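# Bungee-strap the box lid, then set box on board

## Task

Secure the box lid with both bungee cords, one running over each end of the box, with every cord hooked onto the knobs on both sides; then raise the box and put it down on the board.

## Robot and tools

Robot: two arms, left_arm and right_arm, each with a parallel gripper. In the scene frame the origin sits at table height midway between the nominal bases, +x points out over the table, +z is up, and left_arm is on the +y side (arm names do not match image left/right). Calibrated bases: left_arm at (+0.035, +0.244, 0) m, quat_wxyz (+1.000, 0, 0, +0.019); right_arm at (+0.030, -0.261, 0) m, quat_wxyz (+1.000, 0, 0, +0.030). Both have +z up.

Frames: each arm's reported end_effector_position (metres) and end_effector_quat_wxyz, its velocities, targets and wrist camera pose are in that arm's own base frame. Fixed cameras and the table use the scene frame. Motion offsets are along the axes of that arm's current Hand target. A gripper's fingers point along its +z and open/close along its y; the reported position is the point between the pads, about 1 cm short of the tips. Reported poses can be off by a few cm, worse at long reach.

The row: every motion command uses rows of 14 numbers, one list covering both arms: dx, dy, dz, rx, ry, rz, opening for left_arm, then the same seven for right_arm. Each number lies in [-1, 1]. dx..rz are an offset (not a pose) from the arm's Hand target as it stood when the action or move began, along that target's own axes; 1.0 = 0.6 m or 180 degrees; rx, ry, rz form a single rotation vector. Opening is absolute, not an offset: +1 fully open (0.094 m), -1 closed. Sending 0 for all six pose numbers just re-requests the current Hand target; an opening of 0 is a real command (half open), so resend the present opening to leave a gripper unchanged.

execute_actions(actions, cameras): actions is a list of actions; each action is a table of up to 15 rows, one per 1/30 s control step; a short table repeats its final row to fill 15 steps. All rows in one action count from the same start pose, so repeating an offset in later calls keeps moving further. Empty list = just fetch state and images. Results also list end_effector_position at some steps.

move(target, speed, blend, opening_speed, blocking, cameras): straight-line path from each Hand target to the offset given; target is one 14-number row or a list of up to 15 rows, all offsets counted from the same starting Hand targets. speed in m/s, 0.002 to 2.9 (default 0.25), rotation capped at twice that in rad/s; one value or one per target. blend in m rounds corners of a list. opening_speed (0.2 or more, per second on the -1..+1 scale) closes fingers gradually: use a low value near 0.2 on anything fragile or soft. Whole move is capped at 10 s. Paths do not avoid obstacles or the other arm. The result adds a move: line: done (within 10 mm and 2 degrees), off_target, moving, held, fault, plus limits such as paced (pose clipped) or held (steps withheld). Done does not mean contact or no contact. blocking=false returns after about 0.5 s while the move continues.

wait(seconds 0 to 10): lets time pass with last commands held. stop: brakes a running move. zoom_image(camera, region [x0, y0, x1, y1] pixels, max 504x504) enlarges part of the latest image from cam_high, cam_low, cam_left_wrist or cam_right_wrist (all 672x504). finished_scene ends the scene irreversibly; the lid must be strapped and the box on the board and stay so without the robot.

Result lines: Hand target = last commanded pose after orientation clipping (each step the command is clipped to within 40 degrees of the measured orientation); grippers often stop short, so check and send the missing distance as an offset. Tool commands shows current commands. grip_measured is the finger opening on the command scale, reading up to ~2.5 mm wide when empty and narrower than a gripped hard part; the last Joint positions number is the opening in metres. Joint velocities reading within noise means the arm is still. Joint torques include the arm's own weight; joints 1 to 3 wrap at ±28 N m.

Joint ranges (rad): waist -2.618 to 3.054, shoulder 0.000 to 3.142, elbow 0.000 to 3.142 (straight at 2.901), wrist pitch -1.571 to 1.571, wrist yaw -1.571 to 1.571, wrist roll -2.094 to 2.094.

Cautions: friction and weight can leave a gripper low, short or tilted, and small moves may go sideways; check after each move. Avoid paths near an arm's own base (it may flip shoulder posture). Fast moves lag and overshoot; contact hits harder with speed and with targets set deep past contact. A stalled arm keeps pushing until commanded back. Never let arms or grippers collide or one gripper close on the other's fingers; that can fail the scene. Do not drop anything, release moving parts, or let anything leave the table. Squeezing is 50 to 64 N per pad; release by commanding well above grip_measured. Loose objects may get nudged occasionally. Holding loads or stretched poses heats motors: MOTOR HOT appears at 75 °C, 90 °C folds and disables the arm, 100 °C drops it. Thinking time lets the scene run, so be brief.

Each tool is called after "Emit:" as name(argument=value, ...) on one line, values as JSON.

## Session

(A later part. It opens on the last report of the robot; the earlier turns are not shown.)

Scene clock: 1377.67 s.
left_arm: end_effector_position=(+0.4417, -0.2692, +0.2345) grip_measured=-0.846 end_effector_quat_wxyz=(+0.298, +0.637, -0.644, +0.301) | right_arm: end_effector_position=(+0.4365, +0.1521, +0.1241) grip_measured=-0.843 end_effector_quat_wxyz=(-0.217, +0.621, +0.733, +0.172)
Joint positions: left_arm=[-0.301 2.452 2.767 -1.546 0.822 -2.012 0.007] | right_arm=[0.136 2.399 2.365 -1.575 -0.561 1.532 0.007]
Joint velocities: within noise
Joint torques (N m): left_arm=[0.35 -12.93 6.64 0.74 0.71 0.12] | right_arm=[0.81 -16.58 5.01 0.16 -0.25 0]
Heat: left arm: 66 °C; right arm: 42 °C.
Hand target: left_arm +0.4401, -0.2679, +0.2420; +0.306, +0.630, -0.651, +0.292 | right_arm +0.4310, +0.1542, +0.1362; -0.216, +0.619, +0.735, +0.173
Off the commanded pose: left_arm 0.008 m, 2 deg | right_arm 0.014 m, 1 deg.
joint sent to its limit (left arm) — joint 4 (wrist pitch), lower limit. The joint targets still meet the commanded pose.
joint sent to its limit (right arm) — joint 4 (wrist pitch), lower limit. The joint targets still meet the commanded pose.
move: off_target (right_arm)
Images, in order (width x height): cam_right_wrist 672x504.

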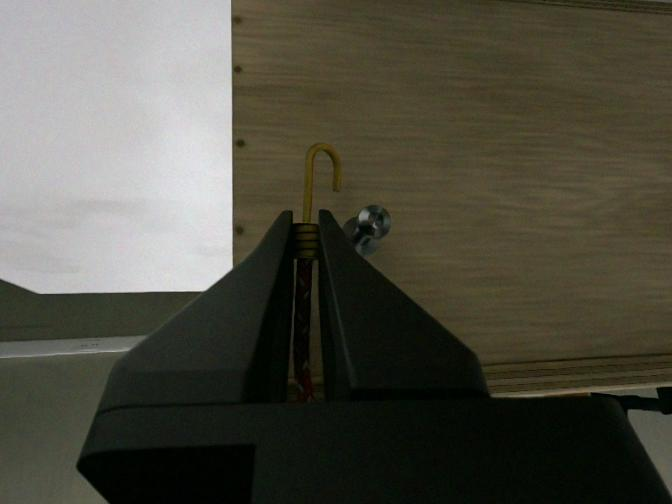

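Emit:
move(target=[0, 0, 0, 0, 0, 0, -1, 0.0099, 0.0049, -0.0174, 0, 0, 0, -1], speed=0.05, cameras=["cam_right_wrist"])

Scene clock: 1379.63 s.
left_arm: end_effector_position=(+0.4416, -0.2691, +0.2345) grip_measured=-0.846 end_effector_quat_wxyz=(+0.298, +0.638, -0.644, +0.300) | right_arm: end_effector_position=(+0.4365, +0.1521, +0.1241) grip_measured=-0.843 end_effector_quat_wxyz=(-0.218, +0.624, +0.730, +0.172)
Joint positions: left_arm=[-0.301 2.452 2.767 -1.546 0.822 -2.012 0.007] | right_arm=[0.136 2.399 2.365 -1.575 -0.561 1.54 0.007]
Joint velocities: within noise
Joint torques (N m): left_arm=[0.35 -12.93 6.61 0.74 0.7 0.12] | right_arm=[0.69 -18.17 6.63 0.16 -0.28 0.09]
Heat: left arm: 66 °C; right arm: 42 °C.
Hand target: left_arm +0.4400, -0.2679, +0.2419; +0.306, +0.631, -0.651, +0.292 | right_arm +0.4341, +0.1542, +0.1482; -0.216, +0.619, +0.735, +0.173
Off the commanded pose: left_arm 0.008 m, 2 deg | right_arm 0.024 m, 1 deg.
joint sent to its limit (left arm) — joint 4 (wrist pitch), lower limit. The joint targets still meet the commanded pose.
joint sent to its limit (right arm) — joint 4 (wrist pitch), lower limit. The joint targets still meet the commanded pose.
move: off_target (right_arm)
Images, in order (width x height): cam_right_wrist 672x504.

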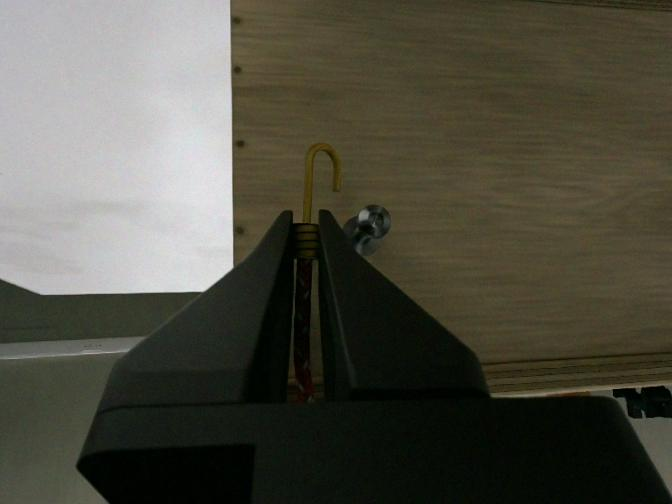

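Emit:
move(target=[0, 0, 0, 0, 0, 0, -1, -0.0222, 0.0052, -0.0178, 0, 0, 0, -1], speed=0.06, cameras=[])

Scene clock: 1382.00 s.
left_arm: end_effector_position=(+0.4416, -0.2691, +0.2345) grip_measured=-0.846 end_effector_quat_wxyz=(+0.298, +0.638, -0.644, +0.300) | right_arm: end_effector_position=(+0.4406, +0.1398, +0.1241) grip_measured=-0.843 end_effector_quat_wxyz=(-0.216, +0.634, +0.722, +0.175)
Joint positions: left_arm=[-0.301 2.452 2.767 -1.546 0.822 -2.012 0.007] | right_arm=[0.108 2.399 2.365 -1.575 -0.561 1.537 0.007]
Joint velocities: within noise
Joint torques (N m): left_arm=[0.35 -12.92 6.63 0.73 0.7 0.12] | right_arm=[-0.23 -18.39 6.95 0.16 -0.29 -0.14]
Heat: left arm: 66 °C; right arm: 43 °C.
Hand target: left_arm +0.4400, -0.2679, +0.2419; +0.306, +0.631, -0.651, +0.292 | right_arm +0.4402, +0.1382, +0.1501; -0.216, +0.619, +0.735, +0.173
Off the commanded pose: left_arm 0.008 m, 2 deg | right_arm 0.026 m, 2 deg.
joint sent to its limit (left arm) — joint 4 (wrist pitch), lower limit. The joint targets still meet the commanded pose.
joint sent to its limit (right arm) — joint 4 (wrist pitch), lower limit. The joint targets are off in orientation, not in position.
move: off_target (right_arm)
No camera images: "cameras" was empty.

Emit:
move(target=[0, 0, 0, 0, 0, 0, -1, 0.0177, 0, -0.0283, 0, 0, 0, -1], speed=0.06, cameras=[])

Scene clock: 1383.50 s.
left_arm: end_effector_position=(+0.4416, -0.2691, +0.2345) grip_measured=-0.846 end_effector_quat_wxyz=(+0.298, +0.637, -0.644, +0.301) | right_arm: end_effector_position=(+0.4397, +0.1398, +0.1429) grip_measured=-0.843 end_effector_quat_wxyz=(-0.202, +0.630, +0.726, +0.190)
Joint positions: left_arm=[-0.301 2.452 2.767 -1.546 0.822 -2.012 0.007] | right_arm=[0.108 2.356 2.365 -1.575 -0.561 1.539 0.007]
Joint velocities: within noise
Joint torques (N m): left_arm=[0.4 -12.94 6.63 0.74 0.7 0.11] | right_arm=[-0.17 -17.83 7.94 0.26 -0.33 0.05]
Heat: left arm: 67 °C; right arm: 43 °C.
Hand target: left_arm +0.4400, -0.2679, +0.2419; +0.306, +0.630, -0.651, +0.292 | right_arm +0.4404, +0.1382, +0.1701; -0.216, +0.619, +0.735, +0.173
Off the commanded pose: left_arm 0.008 m, 2 deg | right_arm 0.027 m, 3 deg.
joint sent to its limit (left arm) — joint 4 (wrist pitch), lower limit. The joint targets still meet the commanded pose.
joint sent to its limit (right arm) — joint 4 (wrist pitch), lower limit. The joint targets are off in orientation, not in position.
move: off_target (right_arm)
No camera images: "cameras" was empty.

Emit:
move(target=[-0.0168, 0.0262, -0.0281, 0.0170, 0, -0.0143, -1, 0.0165, -0.0063, 0.0268, 0, 0, 0, -1], speed=0.06, cameras=["cam_right_wrist", "cam_high"])

Emit:
zoom_image(camera="cam_right_wrist", region=[285, 125, 405, 245])

Scene clock: 1390.20 s.
left_arm: end_effector_position=(+0.4279, -0.2520, +0.2284) grip_measured=-0.846 end_effector_quat_wxyz=(+0.304, +0.654, -0.630, +0.287) | right_arm: end_effector_position=(+0.4359, +0.1513, +0.1429) grip_measured=-0.843 end_effector_quat_wxyz=(-0.206, +0.627, +0.728, +0.186)
Joint positions: left_arm=[-0.276 2.278 2.432 -1.428 0.822 -2.015 0.007] | right_arm=[0.134 2.356 2.365 -1.575 -0.561 1.557 0.007]
Joint velocities: within noise
Joint torques (N m): left_arm=[0.49 -15.2 5.08 0.9 0.54 -0.11] | right_arm=[0.73 -16.51 6.91 0.26 -0.31 0.08]
Heat: left arm: 68 °C; right arm: 45 °C.
Hand target: left_arm +0.4250, -0.2480, +0.2452; +0.296, +0.653, -0.628, +0.302 | right_arm +0.4336, +0.1542, +0.1618; -0.216, +0.619, +0.735, +0.173
Off the commanded pose: left_arm 0.017 m, 2 deg | right_arm 0.019 m, 2 deg.
joint sent to its limit (right arm) — joint 4 (wrist pitch), lower limit. The joint targets are off in orientation, not in position.
move: off_target (left_arm, right_arm)
Images, in order (width x height): cam_high 672x504, cam_right_wrist 672x504.

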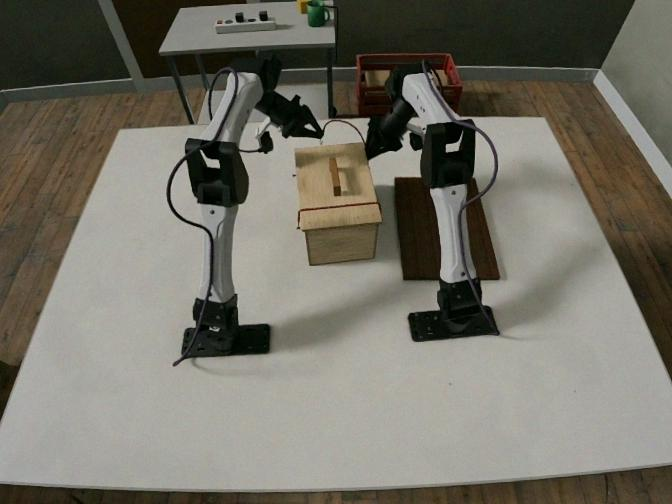

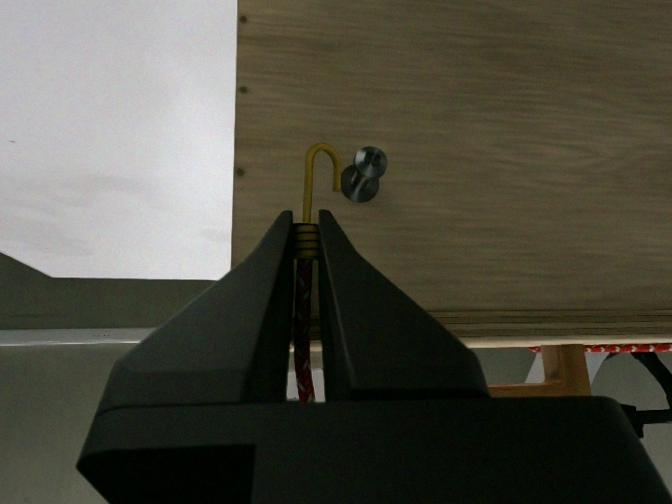

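Scaled by 4.200.

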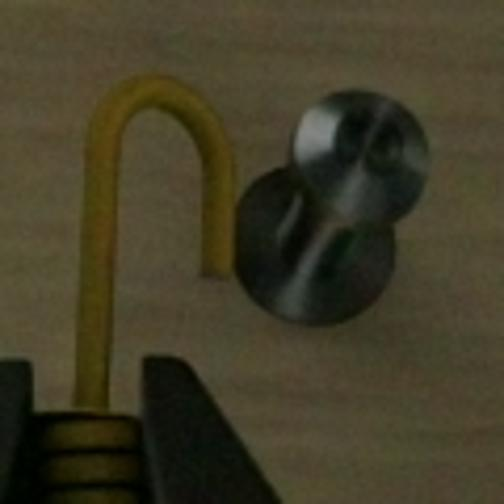

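Emit:
move(target=[-0.0207, -0.0048, 0.0265, 0, 0, 0, -1, -0.0078, -0.0155, 0.0193, 0, 0, 0, -1], speed=0.05, cameras=["cam_right_wrist"])

Emit:
zoom_image(camera="cam_right_wrist", region=[285, 125, 405, 245])

Scene clock: 1398.83 s.
left_arm: end_effector_position=(+0.4318, -0.2531, +0.2089) grip_measured=-0.846 end_effector_quat_wxyz=(+0.304, +0.656, -0.628, +0.288) | right_arm: end_effector_position=(+0.4303, +0.1526, +0.1353) grip_measured=-0.843 end_effector_quat_wxyz=(-0.216, +0.628, +0.727, +0.174)
Joint positions: left_arm=[-0.276 2.248 2.297 -1.316 0.822 -2.024 0.007] | right_arm=[0.139 2.356 2.334 -1.574 -0.561 1.557 0.007]
Joint velocities: within noise
Joint torques (N m): left_arm=[-0.1 -15.2 5.31 0.92 0.51 -0.07] | right_arm=[0.83 -16.87 4.93 0.19 -0.26 -0.13]
Heat: left arm: 69 °C; right arm: 48 °C.
Hand target: left_arm +0.4279, -0.2521, +0.2253; +0.296, +0.653, -0.628, +0.302 | right_arm +0.4240, +0.1547, +0.1497; -0.216, +0.619, +0.735, +0.173
Off the commanded pose: left_arm 0.017 m, 2 deg | right_arm 0.016 m, 1 deg.
joint sent to its limit (right arm) — joint 4 (wrist pitch), lower limit. The joint targets still meet the commanded pose.
move: off_target (left_arm, right_arm)
Images, in order (width x height): cam_right_wrist 672x504.

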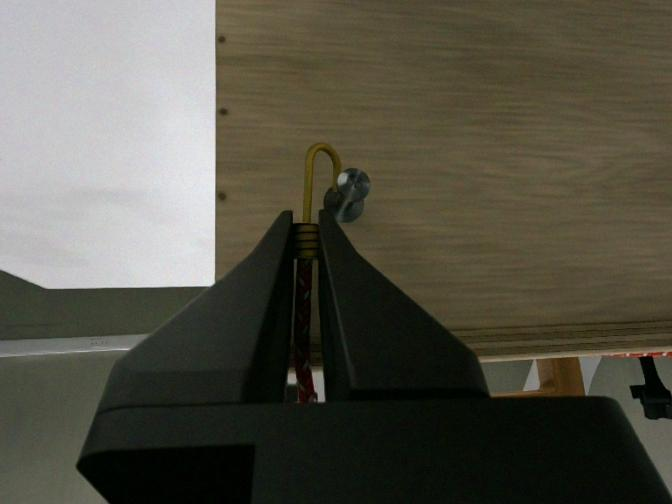

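Scaled by 4.200.

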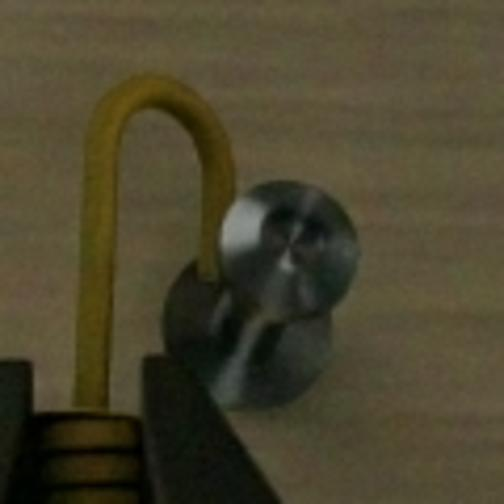

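Emit:
move(target=[[0.0198, 0, -0.0166, 0, 0, 0, -1, 0.0051, -0.0005, -0.0080, 0, 0, 0, -1], [0.0119, -0.0064, -0.0047, 0, 0, 0, -1, 0.0082, -0.0157, -0.0041, 0, 0, 0, -1]], speed=[0.03, 0.02], cameras=["cam_right_wrist"])

Emit:
zoom_image(camera="cam_right_wrist", region=[285, 125, 405, 245])

Scene clock: 1409.00 s.
left_arm: end_effector_position=(+0.4303, -0.2527, +0.2270) grip_measured=-0.846 end_effector_quat_wxyz=(+0.300, +0.654, -0.628, +0.296) | right_arm: end_effector_position=(+0.4288, +0.1527, +0.1353) grip_measured=-0.843 end_effector_quat_wxyz=(-0.213, +0.627, +0.728, +0.178)
Joint positions: left_arm=[-0.276 2.248 2.367 -1.363 0.822 -2.029 0.007] | right_arm=[0.14 2.332 2.292 -1.546 -0.561 1.557 0.007]
Joint velocities: within noise
Joint torques (N m): left_arm=[-0.28 -11.63 7.86 0.86 0.5 -0.1] | right_arm=[1.25 -17.96 4.85 -0.07 -0.26 -0.12]
Heat: left arm: 75 °C; right arm: 51 °C. Fold the left arm in close to its base, or ease its load, before you think long.
Hand target: left_arm +0.4319, -0.2544, +0.2327; +0.296, +0.653, -0.628, +0.302 | right_arm +0.4142, +0.1559, +0.1544; -0.216, +0.619, +0.735, +0.173
Off the commanded pose: left_arm 0.006 m, 1 deg | right_arm 0.024 m, 1 deg.
MOTOR HOT: joint 2 (shoulder) of the left arm reports 75 °C; the controller's stop level is 90 °C. To cool a motor, set the load down, stop pushing, or move to a pose that needs little force.
joint sent to its limit (right arm) — joint 4 (wrist pitch), lower limit. The joint targets still meet the commanded pose.
move: off_target (right_arm)
Images, in order (width x height): cam_right_wrist 672x504.

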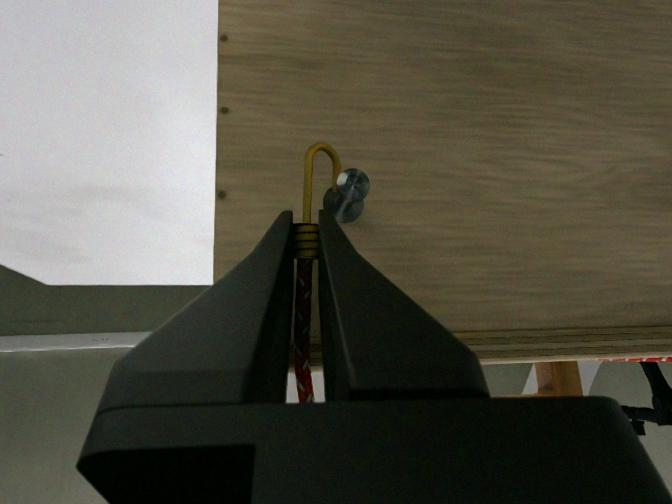

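Scaled by 4.200.

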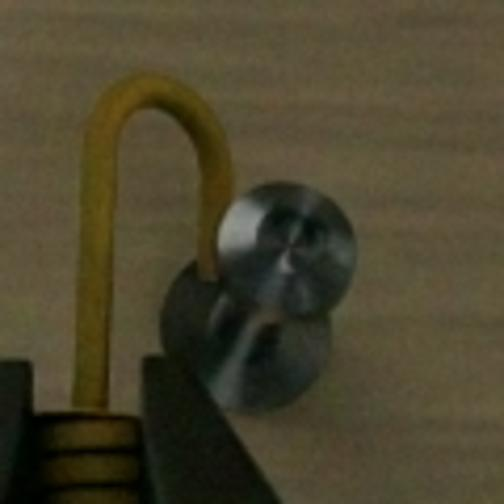

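Emit:
move(target=[-0.0156, 0, 0.0131, 0, 0, 0, -1, 0.0027, -0.0130, 0.0017, 0, 0, 0, -1], speed=0.04, cameras=["cam_right_wrist"])

Emit:
zoom_image(camera="cam_right_wrist", region=[285, 125, 405, 245])

Scene clock: 1412.40 s.
left_arm: end_effector_position=(+0.4347, -0.2539, +0.2116) grip_measured=-0.846 end_effector_quat_wxyz=(+0.301, +0.655, -0.628, +0.295) | right_arm: end_effector_position=(+0.4250, +0.1520, +0.1354) grip_measured=-0.843 end_effector_quat_wxyz=(-0.209, +0.626, +0.730, +0.178)
Joint positions: left_arm=[-0.276 2.248 2.304 -1.303 0.822 -2.03 0.007] | right_arm=[0.141 2.302 2.242 -1.522 -0.555 1.556 0.007]
Joint velocities: within noise
Joint torques (N m): left_arm=[-0.31 -13.89 5.3 0.95 0.5 -0.08] | right_arm=[1.42 -17.8 4.77 -0.22 -0.32 -0.13]
Heat: left arm: 75 °C; right arm: 51 °C. Fold the left arm in close to its base, or ease its load, before you think long.
Hand target: left_arm +0.4318, -0.2544, +0.2204; +0.296, +0.653, -0.628, +0.302 | right_arm +0.4063, +0.1563, +0.1544; -0.216, +0.619, +0.735, +0.173
Off the commanded pose: left_arm 0.009 m, 1 deg | right_arm 0.027 m, 1 deg.
MOTOR HOT: still on. Joint 2 (shoulder) of the left arm reports 75 °C.
move: off_target (right_arm)
Images, in order (width x height): cam_right_wrist 672x504.

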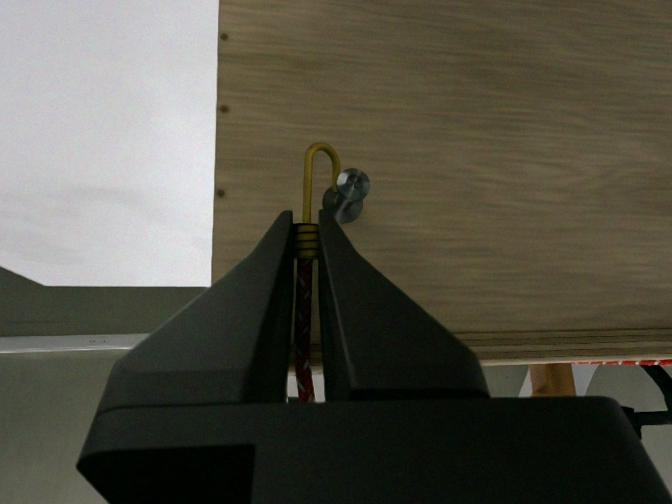

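Scaled by 4.200.

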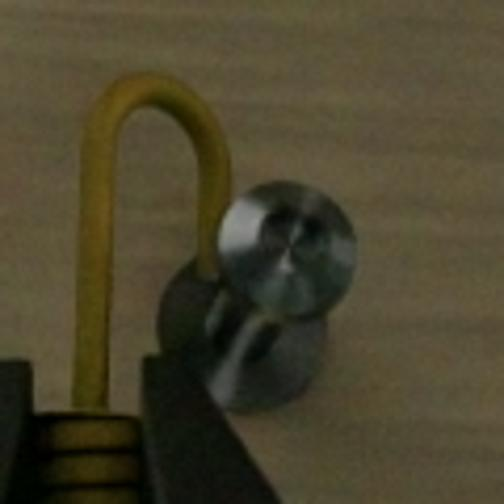

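Emit:
move(target=[-0.0092, -0.0113, 0.0170, 0, 0, 0, -1, -0.0032, 0.0008, 0.0049, 0, 0, 0, -1], speed=0.04, cameras=["cam_right_wrist", "cam_left_wrist"])

Emit:
zoom_image(camera="cam_right_wrist", region=[285, 125, 405, 245])

Scene clock: 1420.87 s.
left_arm: end_effector_position=(+0.4404, -0.2555, +0.2137) grip_measured=-0.846 end_effector_quat_wxyz=(+0.294, +0.650, -0.630, +0.307) | right_arm: end_effector_position=(+0.4169, +0.1542, +0.1312) grip_measured=-0.843 end_effector_quat_wxyz=(-0.220, +0.626, +0.730, +0.165)
Joint positions: left_arm=[-0.276 2.248 2.304 -1.27 0.822 -2.035 0.007] | right_arm=[0.149 2.298 2.218 -1.533 -0.555 1.555 0.007]
Joint velocities: within noise
Joint torques (N m): left_arm=[-0.65 -11.9 5.14 0.99 0.48 -0.1] | right_arm=[0.91 -17.83 4.94 0 -0.32 -0.12]
Heat: left arm: 77 °C; right arm: 56 °C. Fold the left arm in close to its base, or ease its load, before you think long.
Hand target: left_arm +0.4387, -0.2584, +0.2096; +0.296, +0.653, -0.628, +0.302 | right_arm +0.4067, +0.1564, +0.1509; -0.216, +0.619, +0.735, +0.173
Off the commanded pose: left_arm 0.005 m, 1 deg | right_arm 0.022 m, 1 deg.
MOTOR HOT: still on. Joint 2 (shoulder) of the left arm reports 77 °C.
move: off_target (right_arm)
Images, in order (width x height): cam_left_wrist 672x504, cam_right_wrist 672x504.

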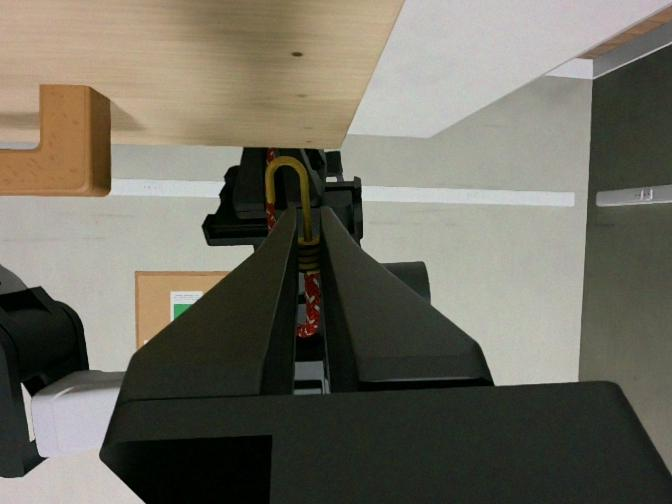

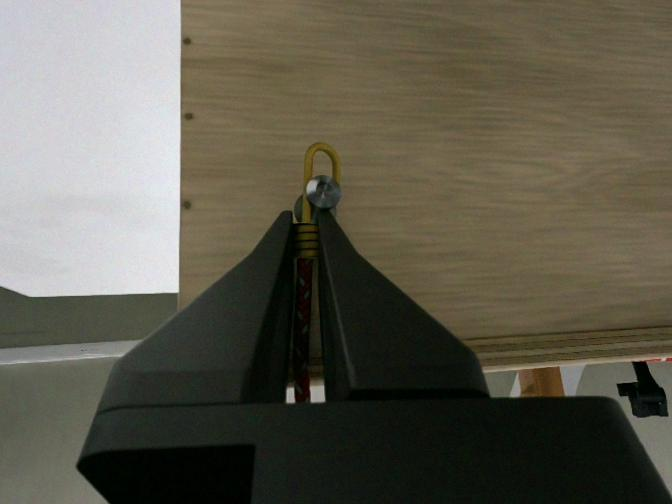

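Scaled by 4.200.

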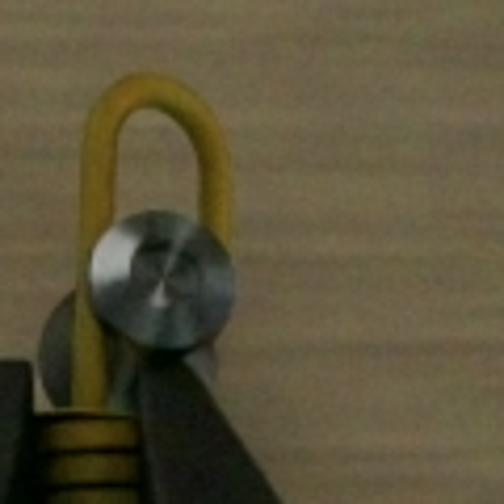

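Emit:
move(target=[0.0319, 0, -0.0268, 0, 0, 0, -1, 0.0105, 0, -0.0168, 0, 0, 0, -1], speed=0.05, cameras=["cam_right_wrist", "cam_left_wrist"])

Emit:
zoom_image(camera="cam_right_wrist", region=[285, 125, 405, 245])

Scene clock: 1429.10 s.
left_arm: end_effector_position=(+0.4385, -0.2550, +0.2319) grip_measured=-0.846 end_effector_quat_wxyz=(+0.298, +0.654, -0.626, +0.302) | right_arm: end_effector_position=(+0.4160, +0.1540, +0.1341) grip_measured=-0.843 end_effector_quat_wxyz=(-0.219, +0.626, +0.730, +0.166)
Joint positions: left_arm=[-0.276 2.297 2.467 -1.395 0.822 -2.042 0.007] | right_arm=[0.149 2.291 2.218 -1.537 -0.555 1.555 0.007]
Joint velocities: within noise
Joint torques (N m): left_arm=[-0.54 -10.89 8.85 0.75 0.48 -0.04] | right_arm=[0.81 -17.76 7.98 -0.22 -0.32 -0.05]
Heat: left arm: 75 °C; right arm: 55 °C. Fold the left arm in close to its base, or ease its load, before you think long.
Hand target: left_arm +0.4388, -0.2584, +0.2345; +0.296, +0.653, -0.628, +0.302 | right_arm +0.4068, +0.1564, +0.1628; -0.216, +0.619, +0.735, +0.173
Off the commanded pose: left_arm 0.004 m, 0 deg | right_arm 0.030 m, 1 deg.
MOTOR HOT: still on. Joint 2 (shoulder) of the left arm reports 75 °C.
joint sent to its limit (right arm) — joint 4 (wrist pitch), lower limit. The joint targets still meet the commanded pose.
move: off_target (right_arm)
Images, in order (width x height): cam_left_wrist 672x504, cam_right_wrist 672x504.

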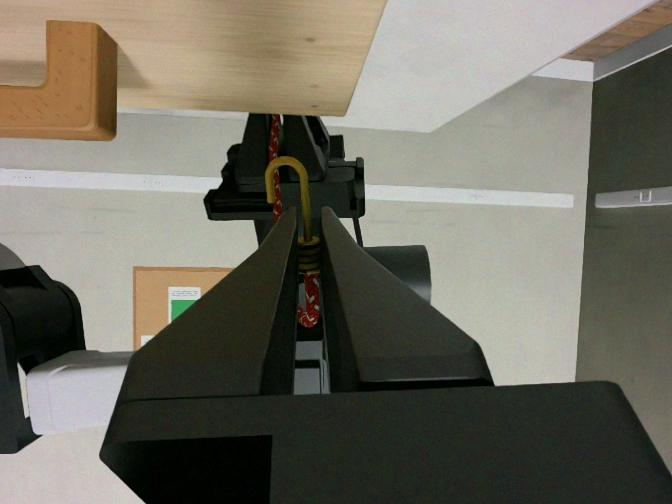

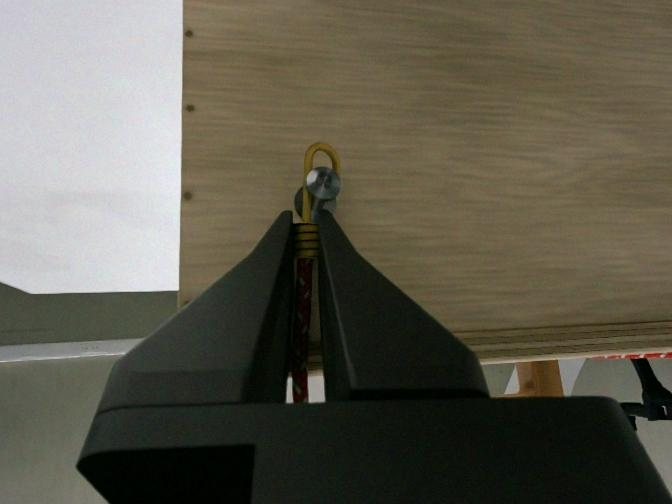

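Scaled by 4.200.

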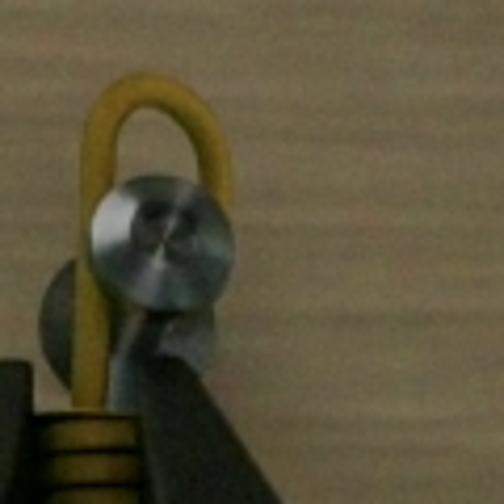

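Emit:
move(target=[-0.0072, -0.0068, 0.0116, 0, 0, 0, -1, -0.0086, 0.0168, 0.0194, 0, 0, 0, -1], speed=0.04, cameras=["cam_right_wrist"])

Emit:
zoom_image(camera="cam_right_wrist", region=[285, 125, 405, 245])

Scene clock: 1432.93 s.
left_arm: end_effector_position=(+0.4398, -0.2569, +0.2261) grip_measured=-0.846 end_effector_quat_wxyz=(+0.300, +0.655, -0.627, +0.298) | right_arm: end_effector_position=(+0.4175, +0.1540, +0.1430) grip_measured=-0.843 end_effector_quat_wxyz=(-0.213, +0.625, +0.731, +0.171)
Joint positions: left_arm=[-0.279 2.31 2.467 -1.391 0.822 -2.042 0.007] | right_arm=[0.149 2.291 2.255 -1.56 -0.553 1.555 0.007]
Joint velocities: within noise
Joint torques (N m): left_arm=[-0.58 -11.07 7.87 0.96 0.48 -0.07] | right_arm=[1.18 -12.01 9.02 0.04 -0.33 -0.05]
Heat: left arm: 73 °C; right arm: 57 °C. Fold the left arm in close to its base, or ease its load, before you think long.
Hand target: left_arm +0.4430, -0.2608, +0.2267; +0.296, +0.653, -0.628, +0.302 | right_arm +0.4163, +0.1599, +0.1500; -0.216, +0.619, +0.735, +0.173
Off the commanded pose: left_arm 0.005 m, 1 deg | right_arm 0.009 m, 1 deg.
MOTOR HOT: still on. Joint 2 (shoulder) of the left arm reports 73 °C.
joint sent to its limit (right arm) — joint 4 (wrist pitch), lower limit. The joint targets still meet the commanded pose.
move: done
Images, in order (width x height): cam_right_wrist 672x504.

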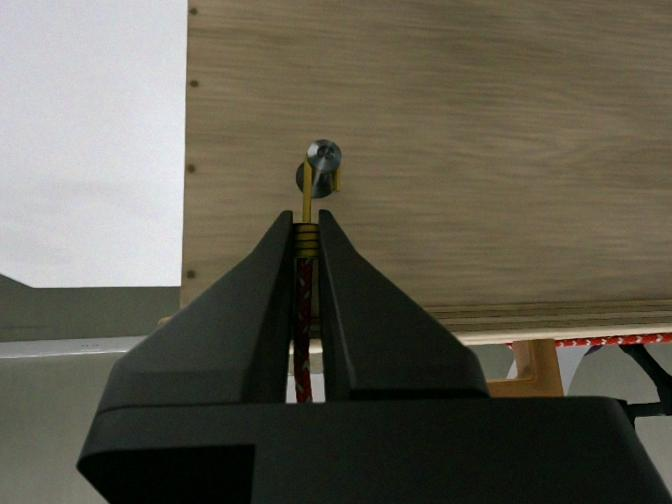

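Scaled by 4.200.

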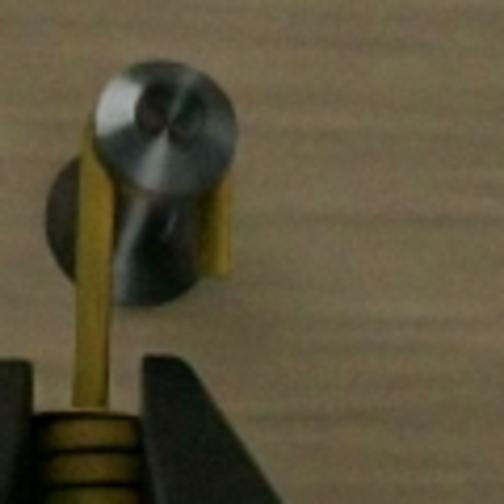

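Emit:
move(target=[[-0.0632, -0.0032, -0.0683, 0.0255, 0.0278, -0.0214, -1, 0, 0, 0, 0, 0, 0, -1], [-0.1382, -0.0075, -0.1032, 0.0255, 0.0556, -0.0214, -1, 0, 0, 0, 0, 0, 0, -1], [-0.2015, -0.0077, -0.0543, 0.0085, 0.0556, -0.0071, -1, 0, 0, 0, 0, 0, 0, -1]], speed=[0.1, 0.1, 0.1], blend=[0.01, 0.01, 0], cameras=["cam_left_wrist", "cam_right_wrist", "cam_high", "cam_low"])

Scene clock: 1451.37 s.
left_arm: end_effector_position=(+0.4406, -0.1643, +0.1596) grip_measured=-0.853 end_effector_quat_wxyz=(+0.345, +0.633, -0.593, +0.359) | right_arm: end_effector_position=(+0.4175, +0.1554, +0.1436) grip_measured=-0.843 end_effector_quat_wxyz=(-0.213, +0.623, +0.733, +0.172)
Joint positions: left_arm=[-0.037 2.173 1.887 -1.13 1.035 -1.762 0.007] | right_arm=[0.152 2.291 2.258 -1.559 -0.554 1.555 0.007]
Joint velocities: within noise
Joint torques (N m): left_arm=[1.18 -10.55 5.74 0.62 0.72 0.07] | right_arm=[0.94 -12 8.85 0.06 -0.32 -0.06]
Heat: left arm: 70 °C; right arm: 54 °C.
Hand target: left_arm +0.4435, -0.1582, +0.1551; +0.344, +0.635, -0.589, +0.363 | right_arm +0.4163, +0.1599, +0.1501; -0.216, +0.619, +0.735, +0.173
Off the commanded pose: left_arm 0.008 m, 1 deg | right_arm 0.008 m, 1 deg.
MOTOR HOT: cleared for the motors of the left arm.
joint sent to its limit (right arm) — joint 4 (wrist pitch), lower limit. The joint targets still meet the commanded pose.
move: done

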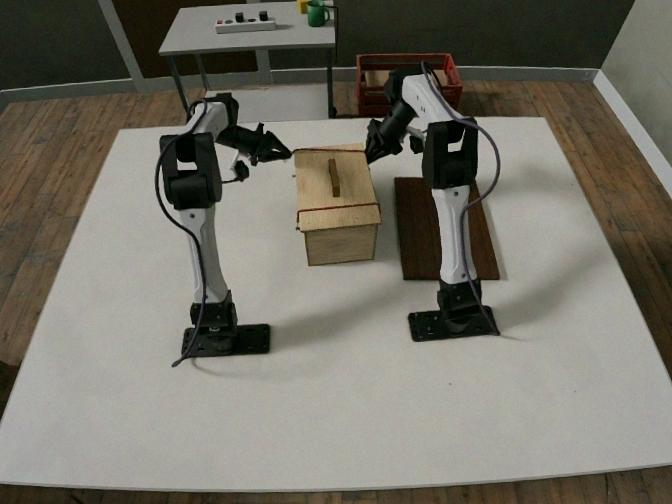

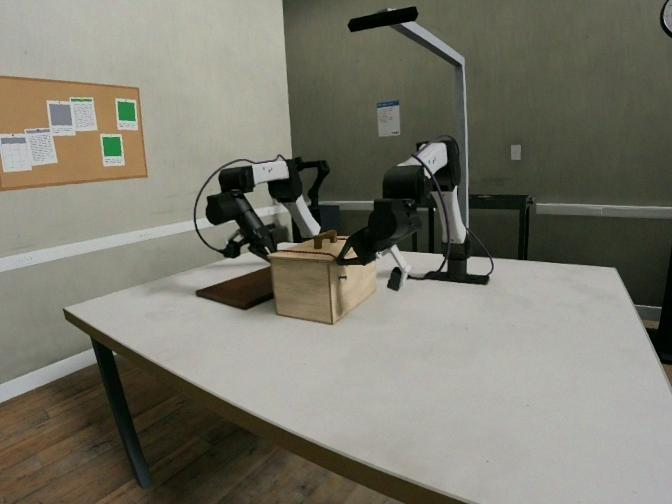

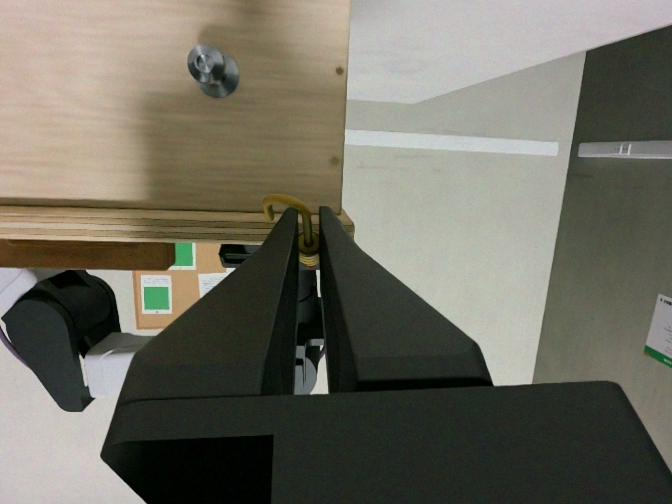

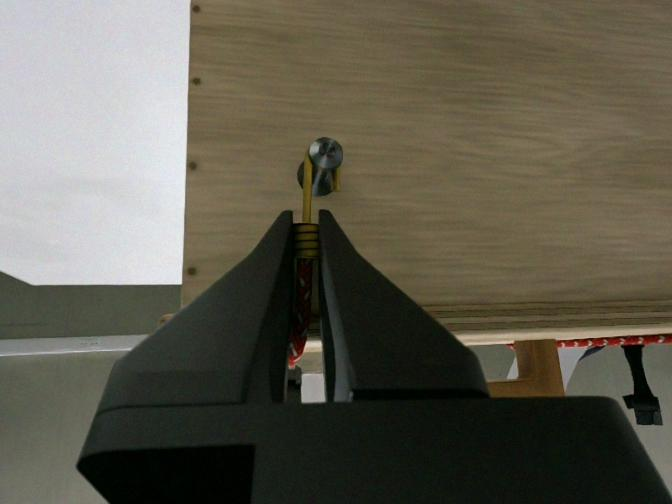

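Emit:
zoom_image(camera="cam_left_wrist", region=[240, 170, 370, 290])

Emit:
zoom_image(camera="cam_low", region=[320, 220, 400, 300])

Scaled by 3.877.

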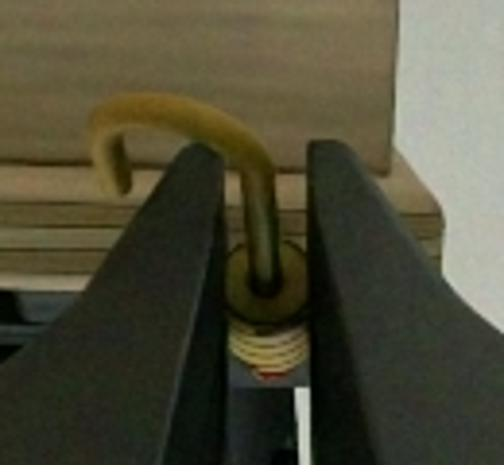

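Scaled by 6.300.

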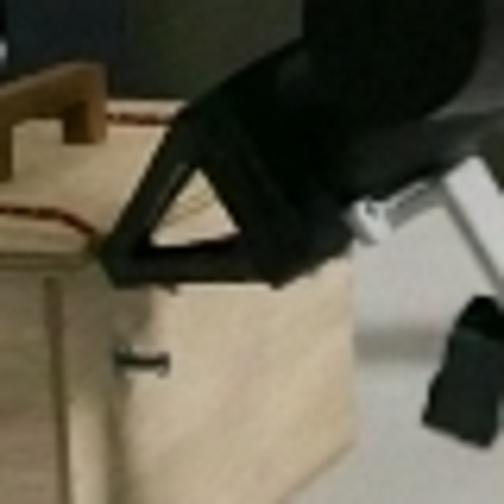

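Emit:
move(target=[[0.1268, 0.0018, -0.0637, 0, 0, 0, -1, 0, 0, 0, 0, 0, 0, -1], [0.2170, 0.0523, 0.0670, -0.0144, 0, 0.0083, -1, 0, 0, 0, 0, 0, 0, -1], [0.2518, 0.1418, 0.1457, -0.0419, -0.0004, 0.0242, -1, 0, 0, 0, 0, 0, 0, -1]], speed=[0.1, 0.12, 0.12], blend=[0.01, 0.01, 0], cameras=["cam_left_wrist", "cam_right_wrist", "cam_high"])

Scene clock: 1489.77 s.
left_arm: end_effector_position=(+0.3736, -0.3171, +0.2294) grip_measured=-0.854 end_effector_quat_wxyz=(-0.383, -0.579, +0.648, -0.314) | right_arm: end_effector_position=(+0.4188, +0.1572, +0.1436) grip_measured=-0.843 end_effector_quat_wxyz=(-0.211, +0.621, +0.734, +0.175)
Joint positions: left_arm=[-0.407 2.107 2.045 -1.11 0.984 -2.083 0.007] | right_arm=[0.155 2.291 2.258 -1.551 -0.555 1.555 0.007]
Joint velocities: within noise
Joint torques (N m): left_arm=[-0.16 -14.2 5.57 1.03 0.54 -0.08] | right_arm=[0.65 -12.01 8.91 -0.03 -0.32 -0.06]
Heat: left arm: 64 °C; right arm: 51 °C.
Hand target: left_arm +0.3700, -0.3149, +0.2431; -0.371, -0.588, +0.635, -0.336 | right_arm +0.4163, +0.1599, +0.1501; -0.216, +0.619, +0.735, +0.173
Off the commanded pose: left_arm 0.014 m, 3 deg | right_arm 0.007 m, 1 deg.
joint sent to its limit (left arm) — joint 6 (wrist roll), lower limit. The joint targets still meet the commanded pose.
joint sent to its limit (right arm) — joint 4 (wrist pitch), lower limit. The joint targets still meet the commanded pose.
move: off_target (left_arm)
Images, in order (width x height): cam_high 672x504, cam_left_wrist 672x504, cam_right_wrist 672x504.

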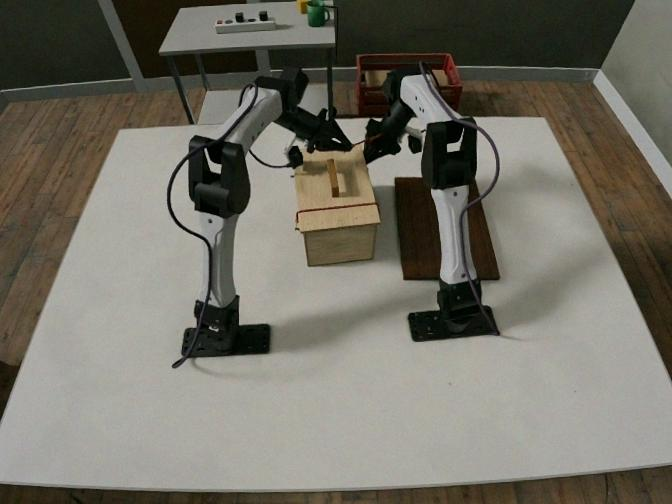

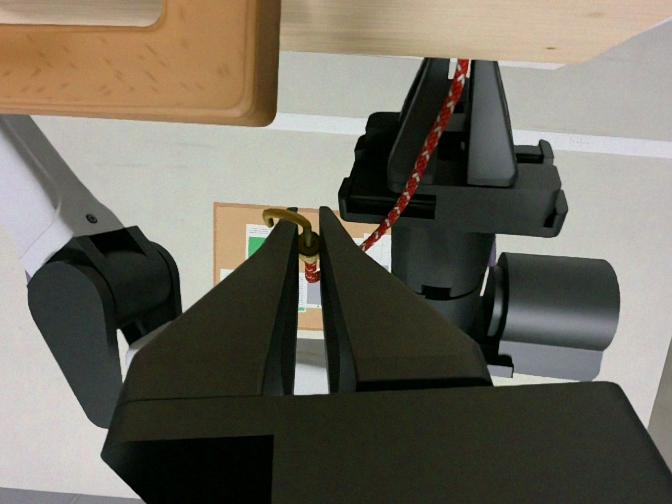

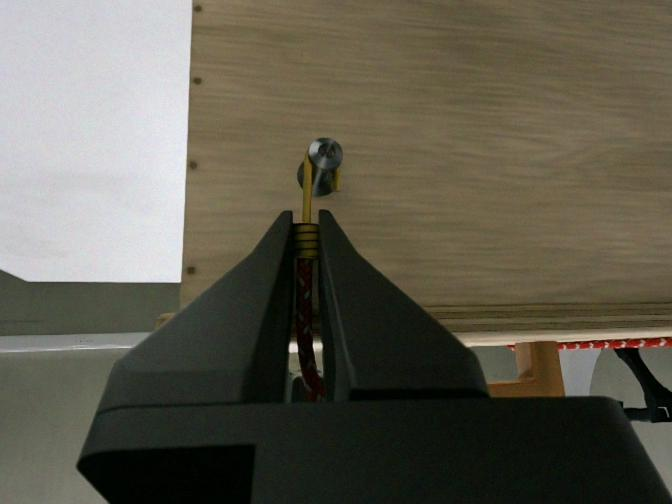

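Emit:
zoom_image(camera="cam_high", region=[280, 100, 400, 220])

Emit:
zoom_image(camera="cam_left_wrist", region=[200, 140, 400, 300])

Scaled by 4.200.

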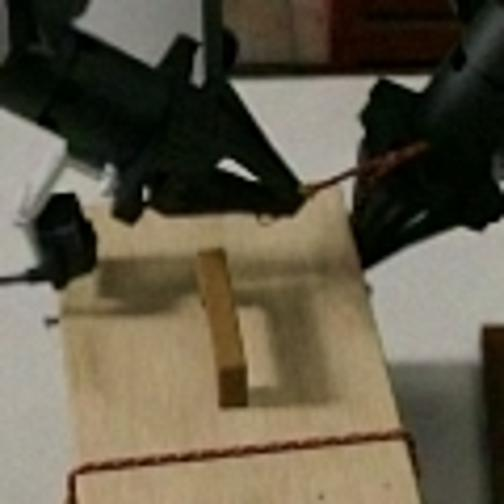

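Scaled by 2.520.

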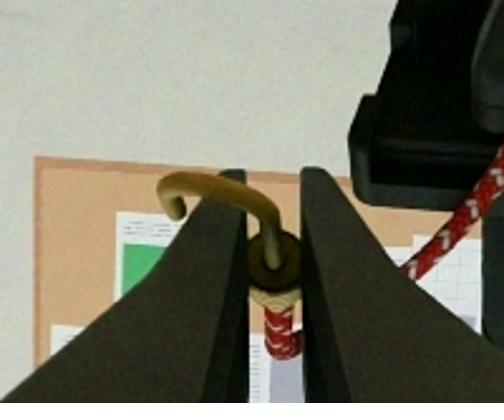

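Emit:
move(target=[-0.0171, 0.0102, 0.0208, 0, -0.0833, 0, -1, 0, 0, 0, 0, 0, 0, -1], speed=0.08, cameras=["cam_left_wrist", "cam_high", "cam_low"])

Emit:
zoom_image(camera="cam_high", region=[300, 110, 380, 190])

Emit:
zoom_image(camera="cam_low", region=[280, 200, 400, 290])

Scene clock: 1506.97 s.
left_arm: end_effector_position=(+0.3615, -0.3173, +0.2249) grip_measured=-0.854 end_effector_quat_wxyz=(-0.291, -0.619, +0.684, -0.253) | right_arm: end_effector_position=(+0.4188, +0.1572, +0.1436) grip_measured=-0.843 end_effector_quat_wxyz=(-0.211, +0.621, +0.734, +0.175)
Joint positions: left_arm=[-0.48 2.125 2.198 -1.3 0.728 -2.084 0.007] | right_arm=[0.155 2.291 2.258 -1.551 -0.555 1.555 0.007]
Joint velocities: within noise
Joint torques (N m): left_arm=[-0.46 -9.84 9.16 0.71 0.38 -0.07] | right_arm=[0.64 -12.01 8.9 -0.02 -0.32 -0.05]
Heat: left arm: 70 °C; right arm: 50 °C.
Hand target: left_arm +0.3632, -0.3201, +0.2280; -0.285, -0.627, +0.678, -0.256 | right_arm +0.4163, +0.1599, +0.1501; -0.216, +0.619, +0.735, +0.173
Off the commanded pose: left_arm 0.004 m, 1 deg | right_arm 0.007 m, 1 deg.
joint sent to its limit (left arm) — joint 6 (wrist roll), lower limit. The joint targets still meet the commanded pose.
joint sent to its limit (right arm) — joint 4 (wrist pitch), lower limit. The joint targets still meet the commanded pose.
move: done
Images, in order (width x height): cam_high 672x504, cam_low 672x504, cam_left_wrist 672x504.

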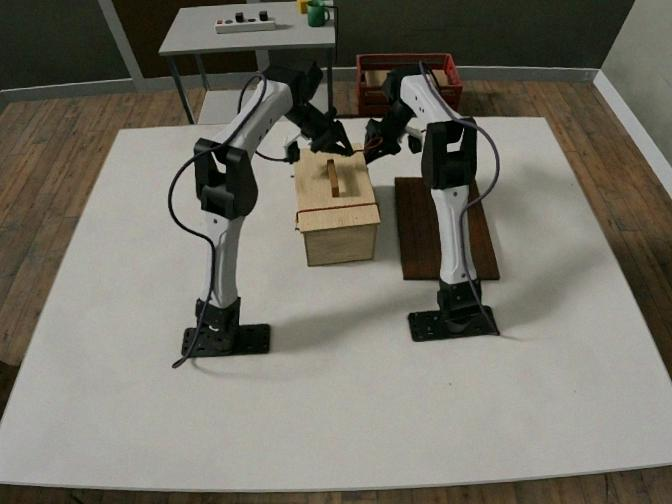

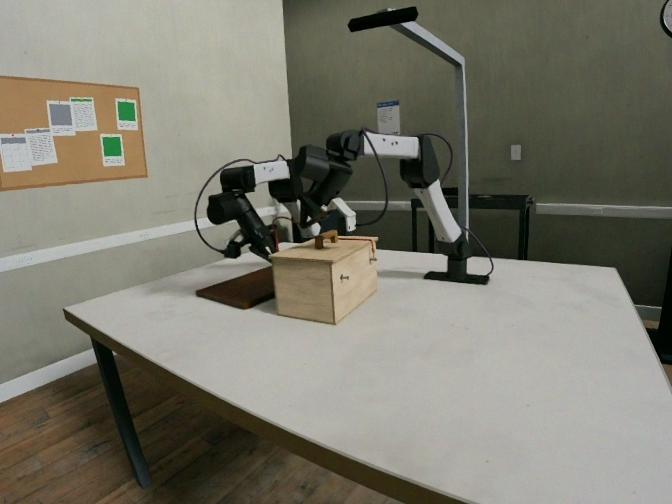

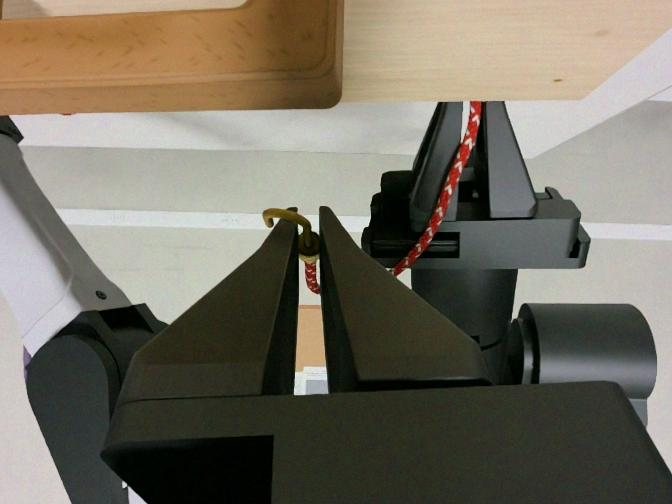

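Scaled by 6.300.

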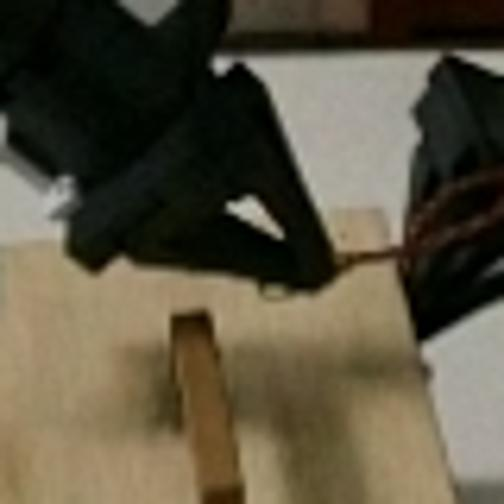

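Scaled by 4.200.

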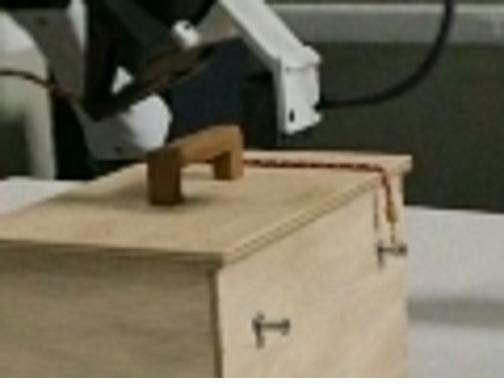

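Emit:
move(target=[-0.0212, 0, 0.0212, 0, 0, 0, -1, 0, 0, 0, 0, 0, 0, -1], speed=0.06, cameras=["cam_left_wrist", "cam_high"])

Emit:
zoom_image(camera="cam_high", region=[300, 110, 380, 190])

Scene clock: 1510.97 s.
left_arm: end_effector_position=(+0.3652, -0.3189, +0.2079) grip_measured=-0.854 end_effector_quat_wxyz=(-0.290, -0.620, +0.684, -0.251) | right_arm: end_effector_position=(+0.4188, +0.1572, +0.1436) grip_measured=-0.843 end_effector_quat_wxyz=(-0.211, +0.621, +0.734, +0.175)
Joint positions: left_arm=[-0.48 2.125 2.129 -1.235 0.726 -2.084 0.007] | right_arm=[0.155 2.291 2.258 -1.551 -0.555 1.555 0.007]
Joint velocities: within noise
Joint torques (N m): left_arm=[-0.54 -12.1 5.46 0.95 0.4 -0.07] | right_arm=[0.65 -12.01 8.91 -0.02 -0.32 -0.05]
Heat: left arm: 70 °C; right arm: 50 °C.
Hand target: left_arm +0.3630, -0.3201, +0.2100; -0.285, -0.627, +0.678, -0.256 | right_arm +0.4163, +0.1599, +0.1501; -0.216, +0.619, +0.735, +0.173
Off the commanded pose: left_arm 0.003 m, 1 deg | right_arm 0.007 m, 1 deg.
joint sent to its limit (left arm) — joint 6 (wrist roll), lower limit. The joint targets still meet the commanded pose.
joint sent to its limit (right arm) — joint 4 (wrist pitch), lower limit. The joint targets still meet the commanded pose.
move: done
Images, in order (width x height): cam_high 672x504, cam_left_wrist 672x504.

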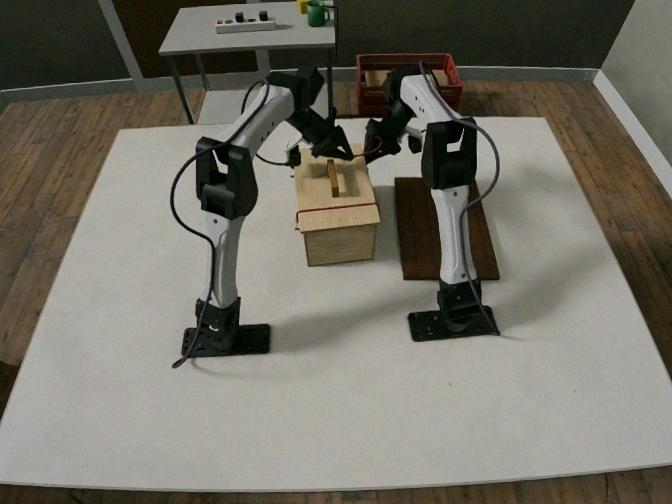

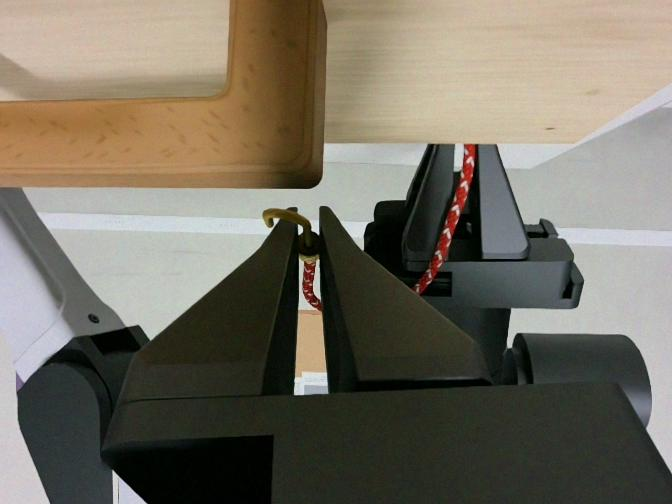

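Scaled by 6.300.

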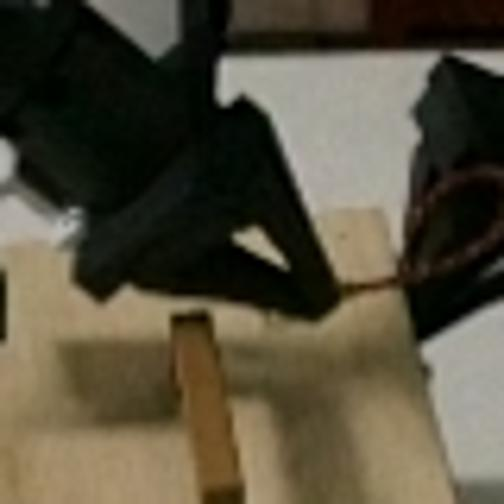

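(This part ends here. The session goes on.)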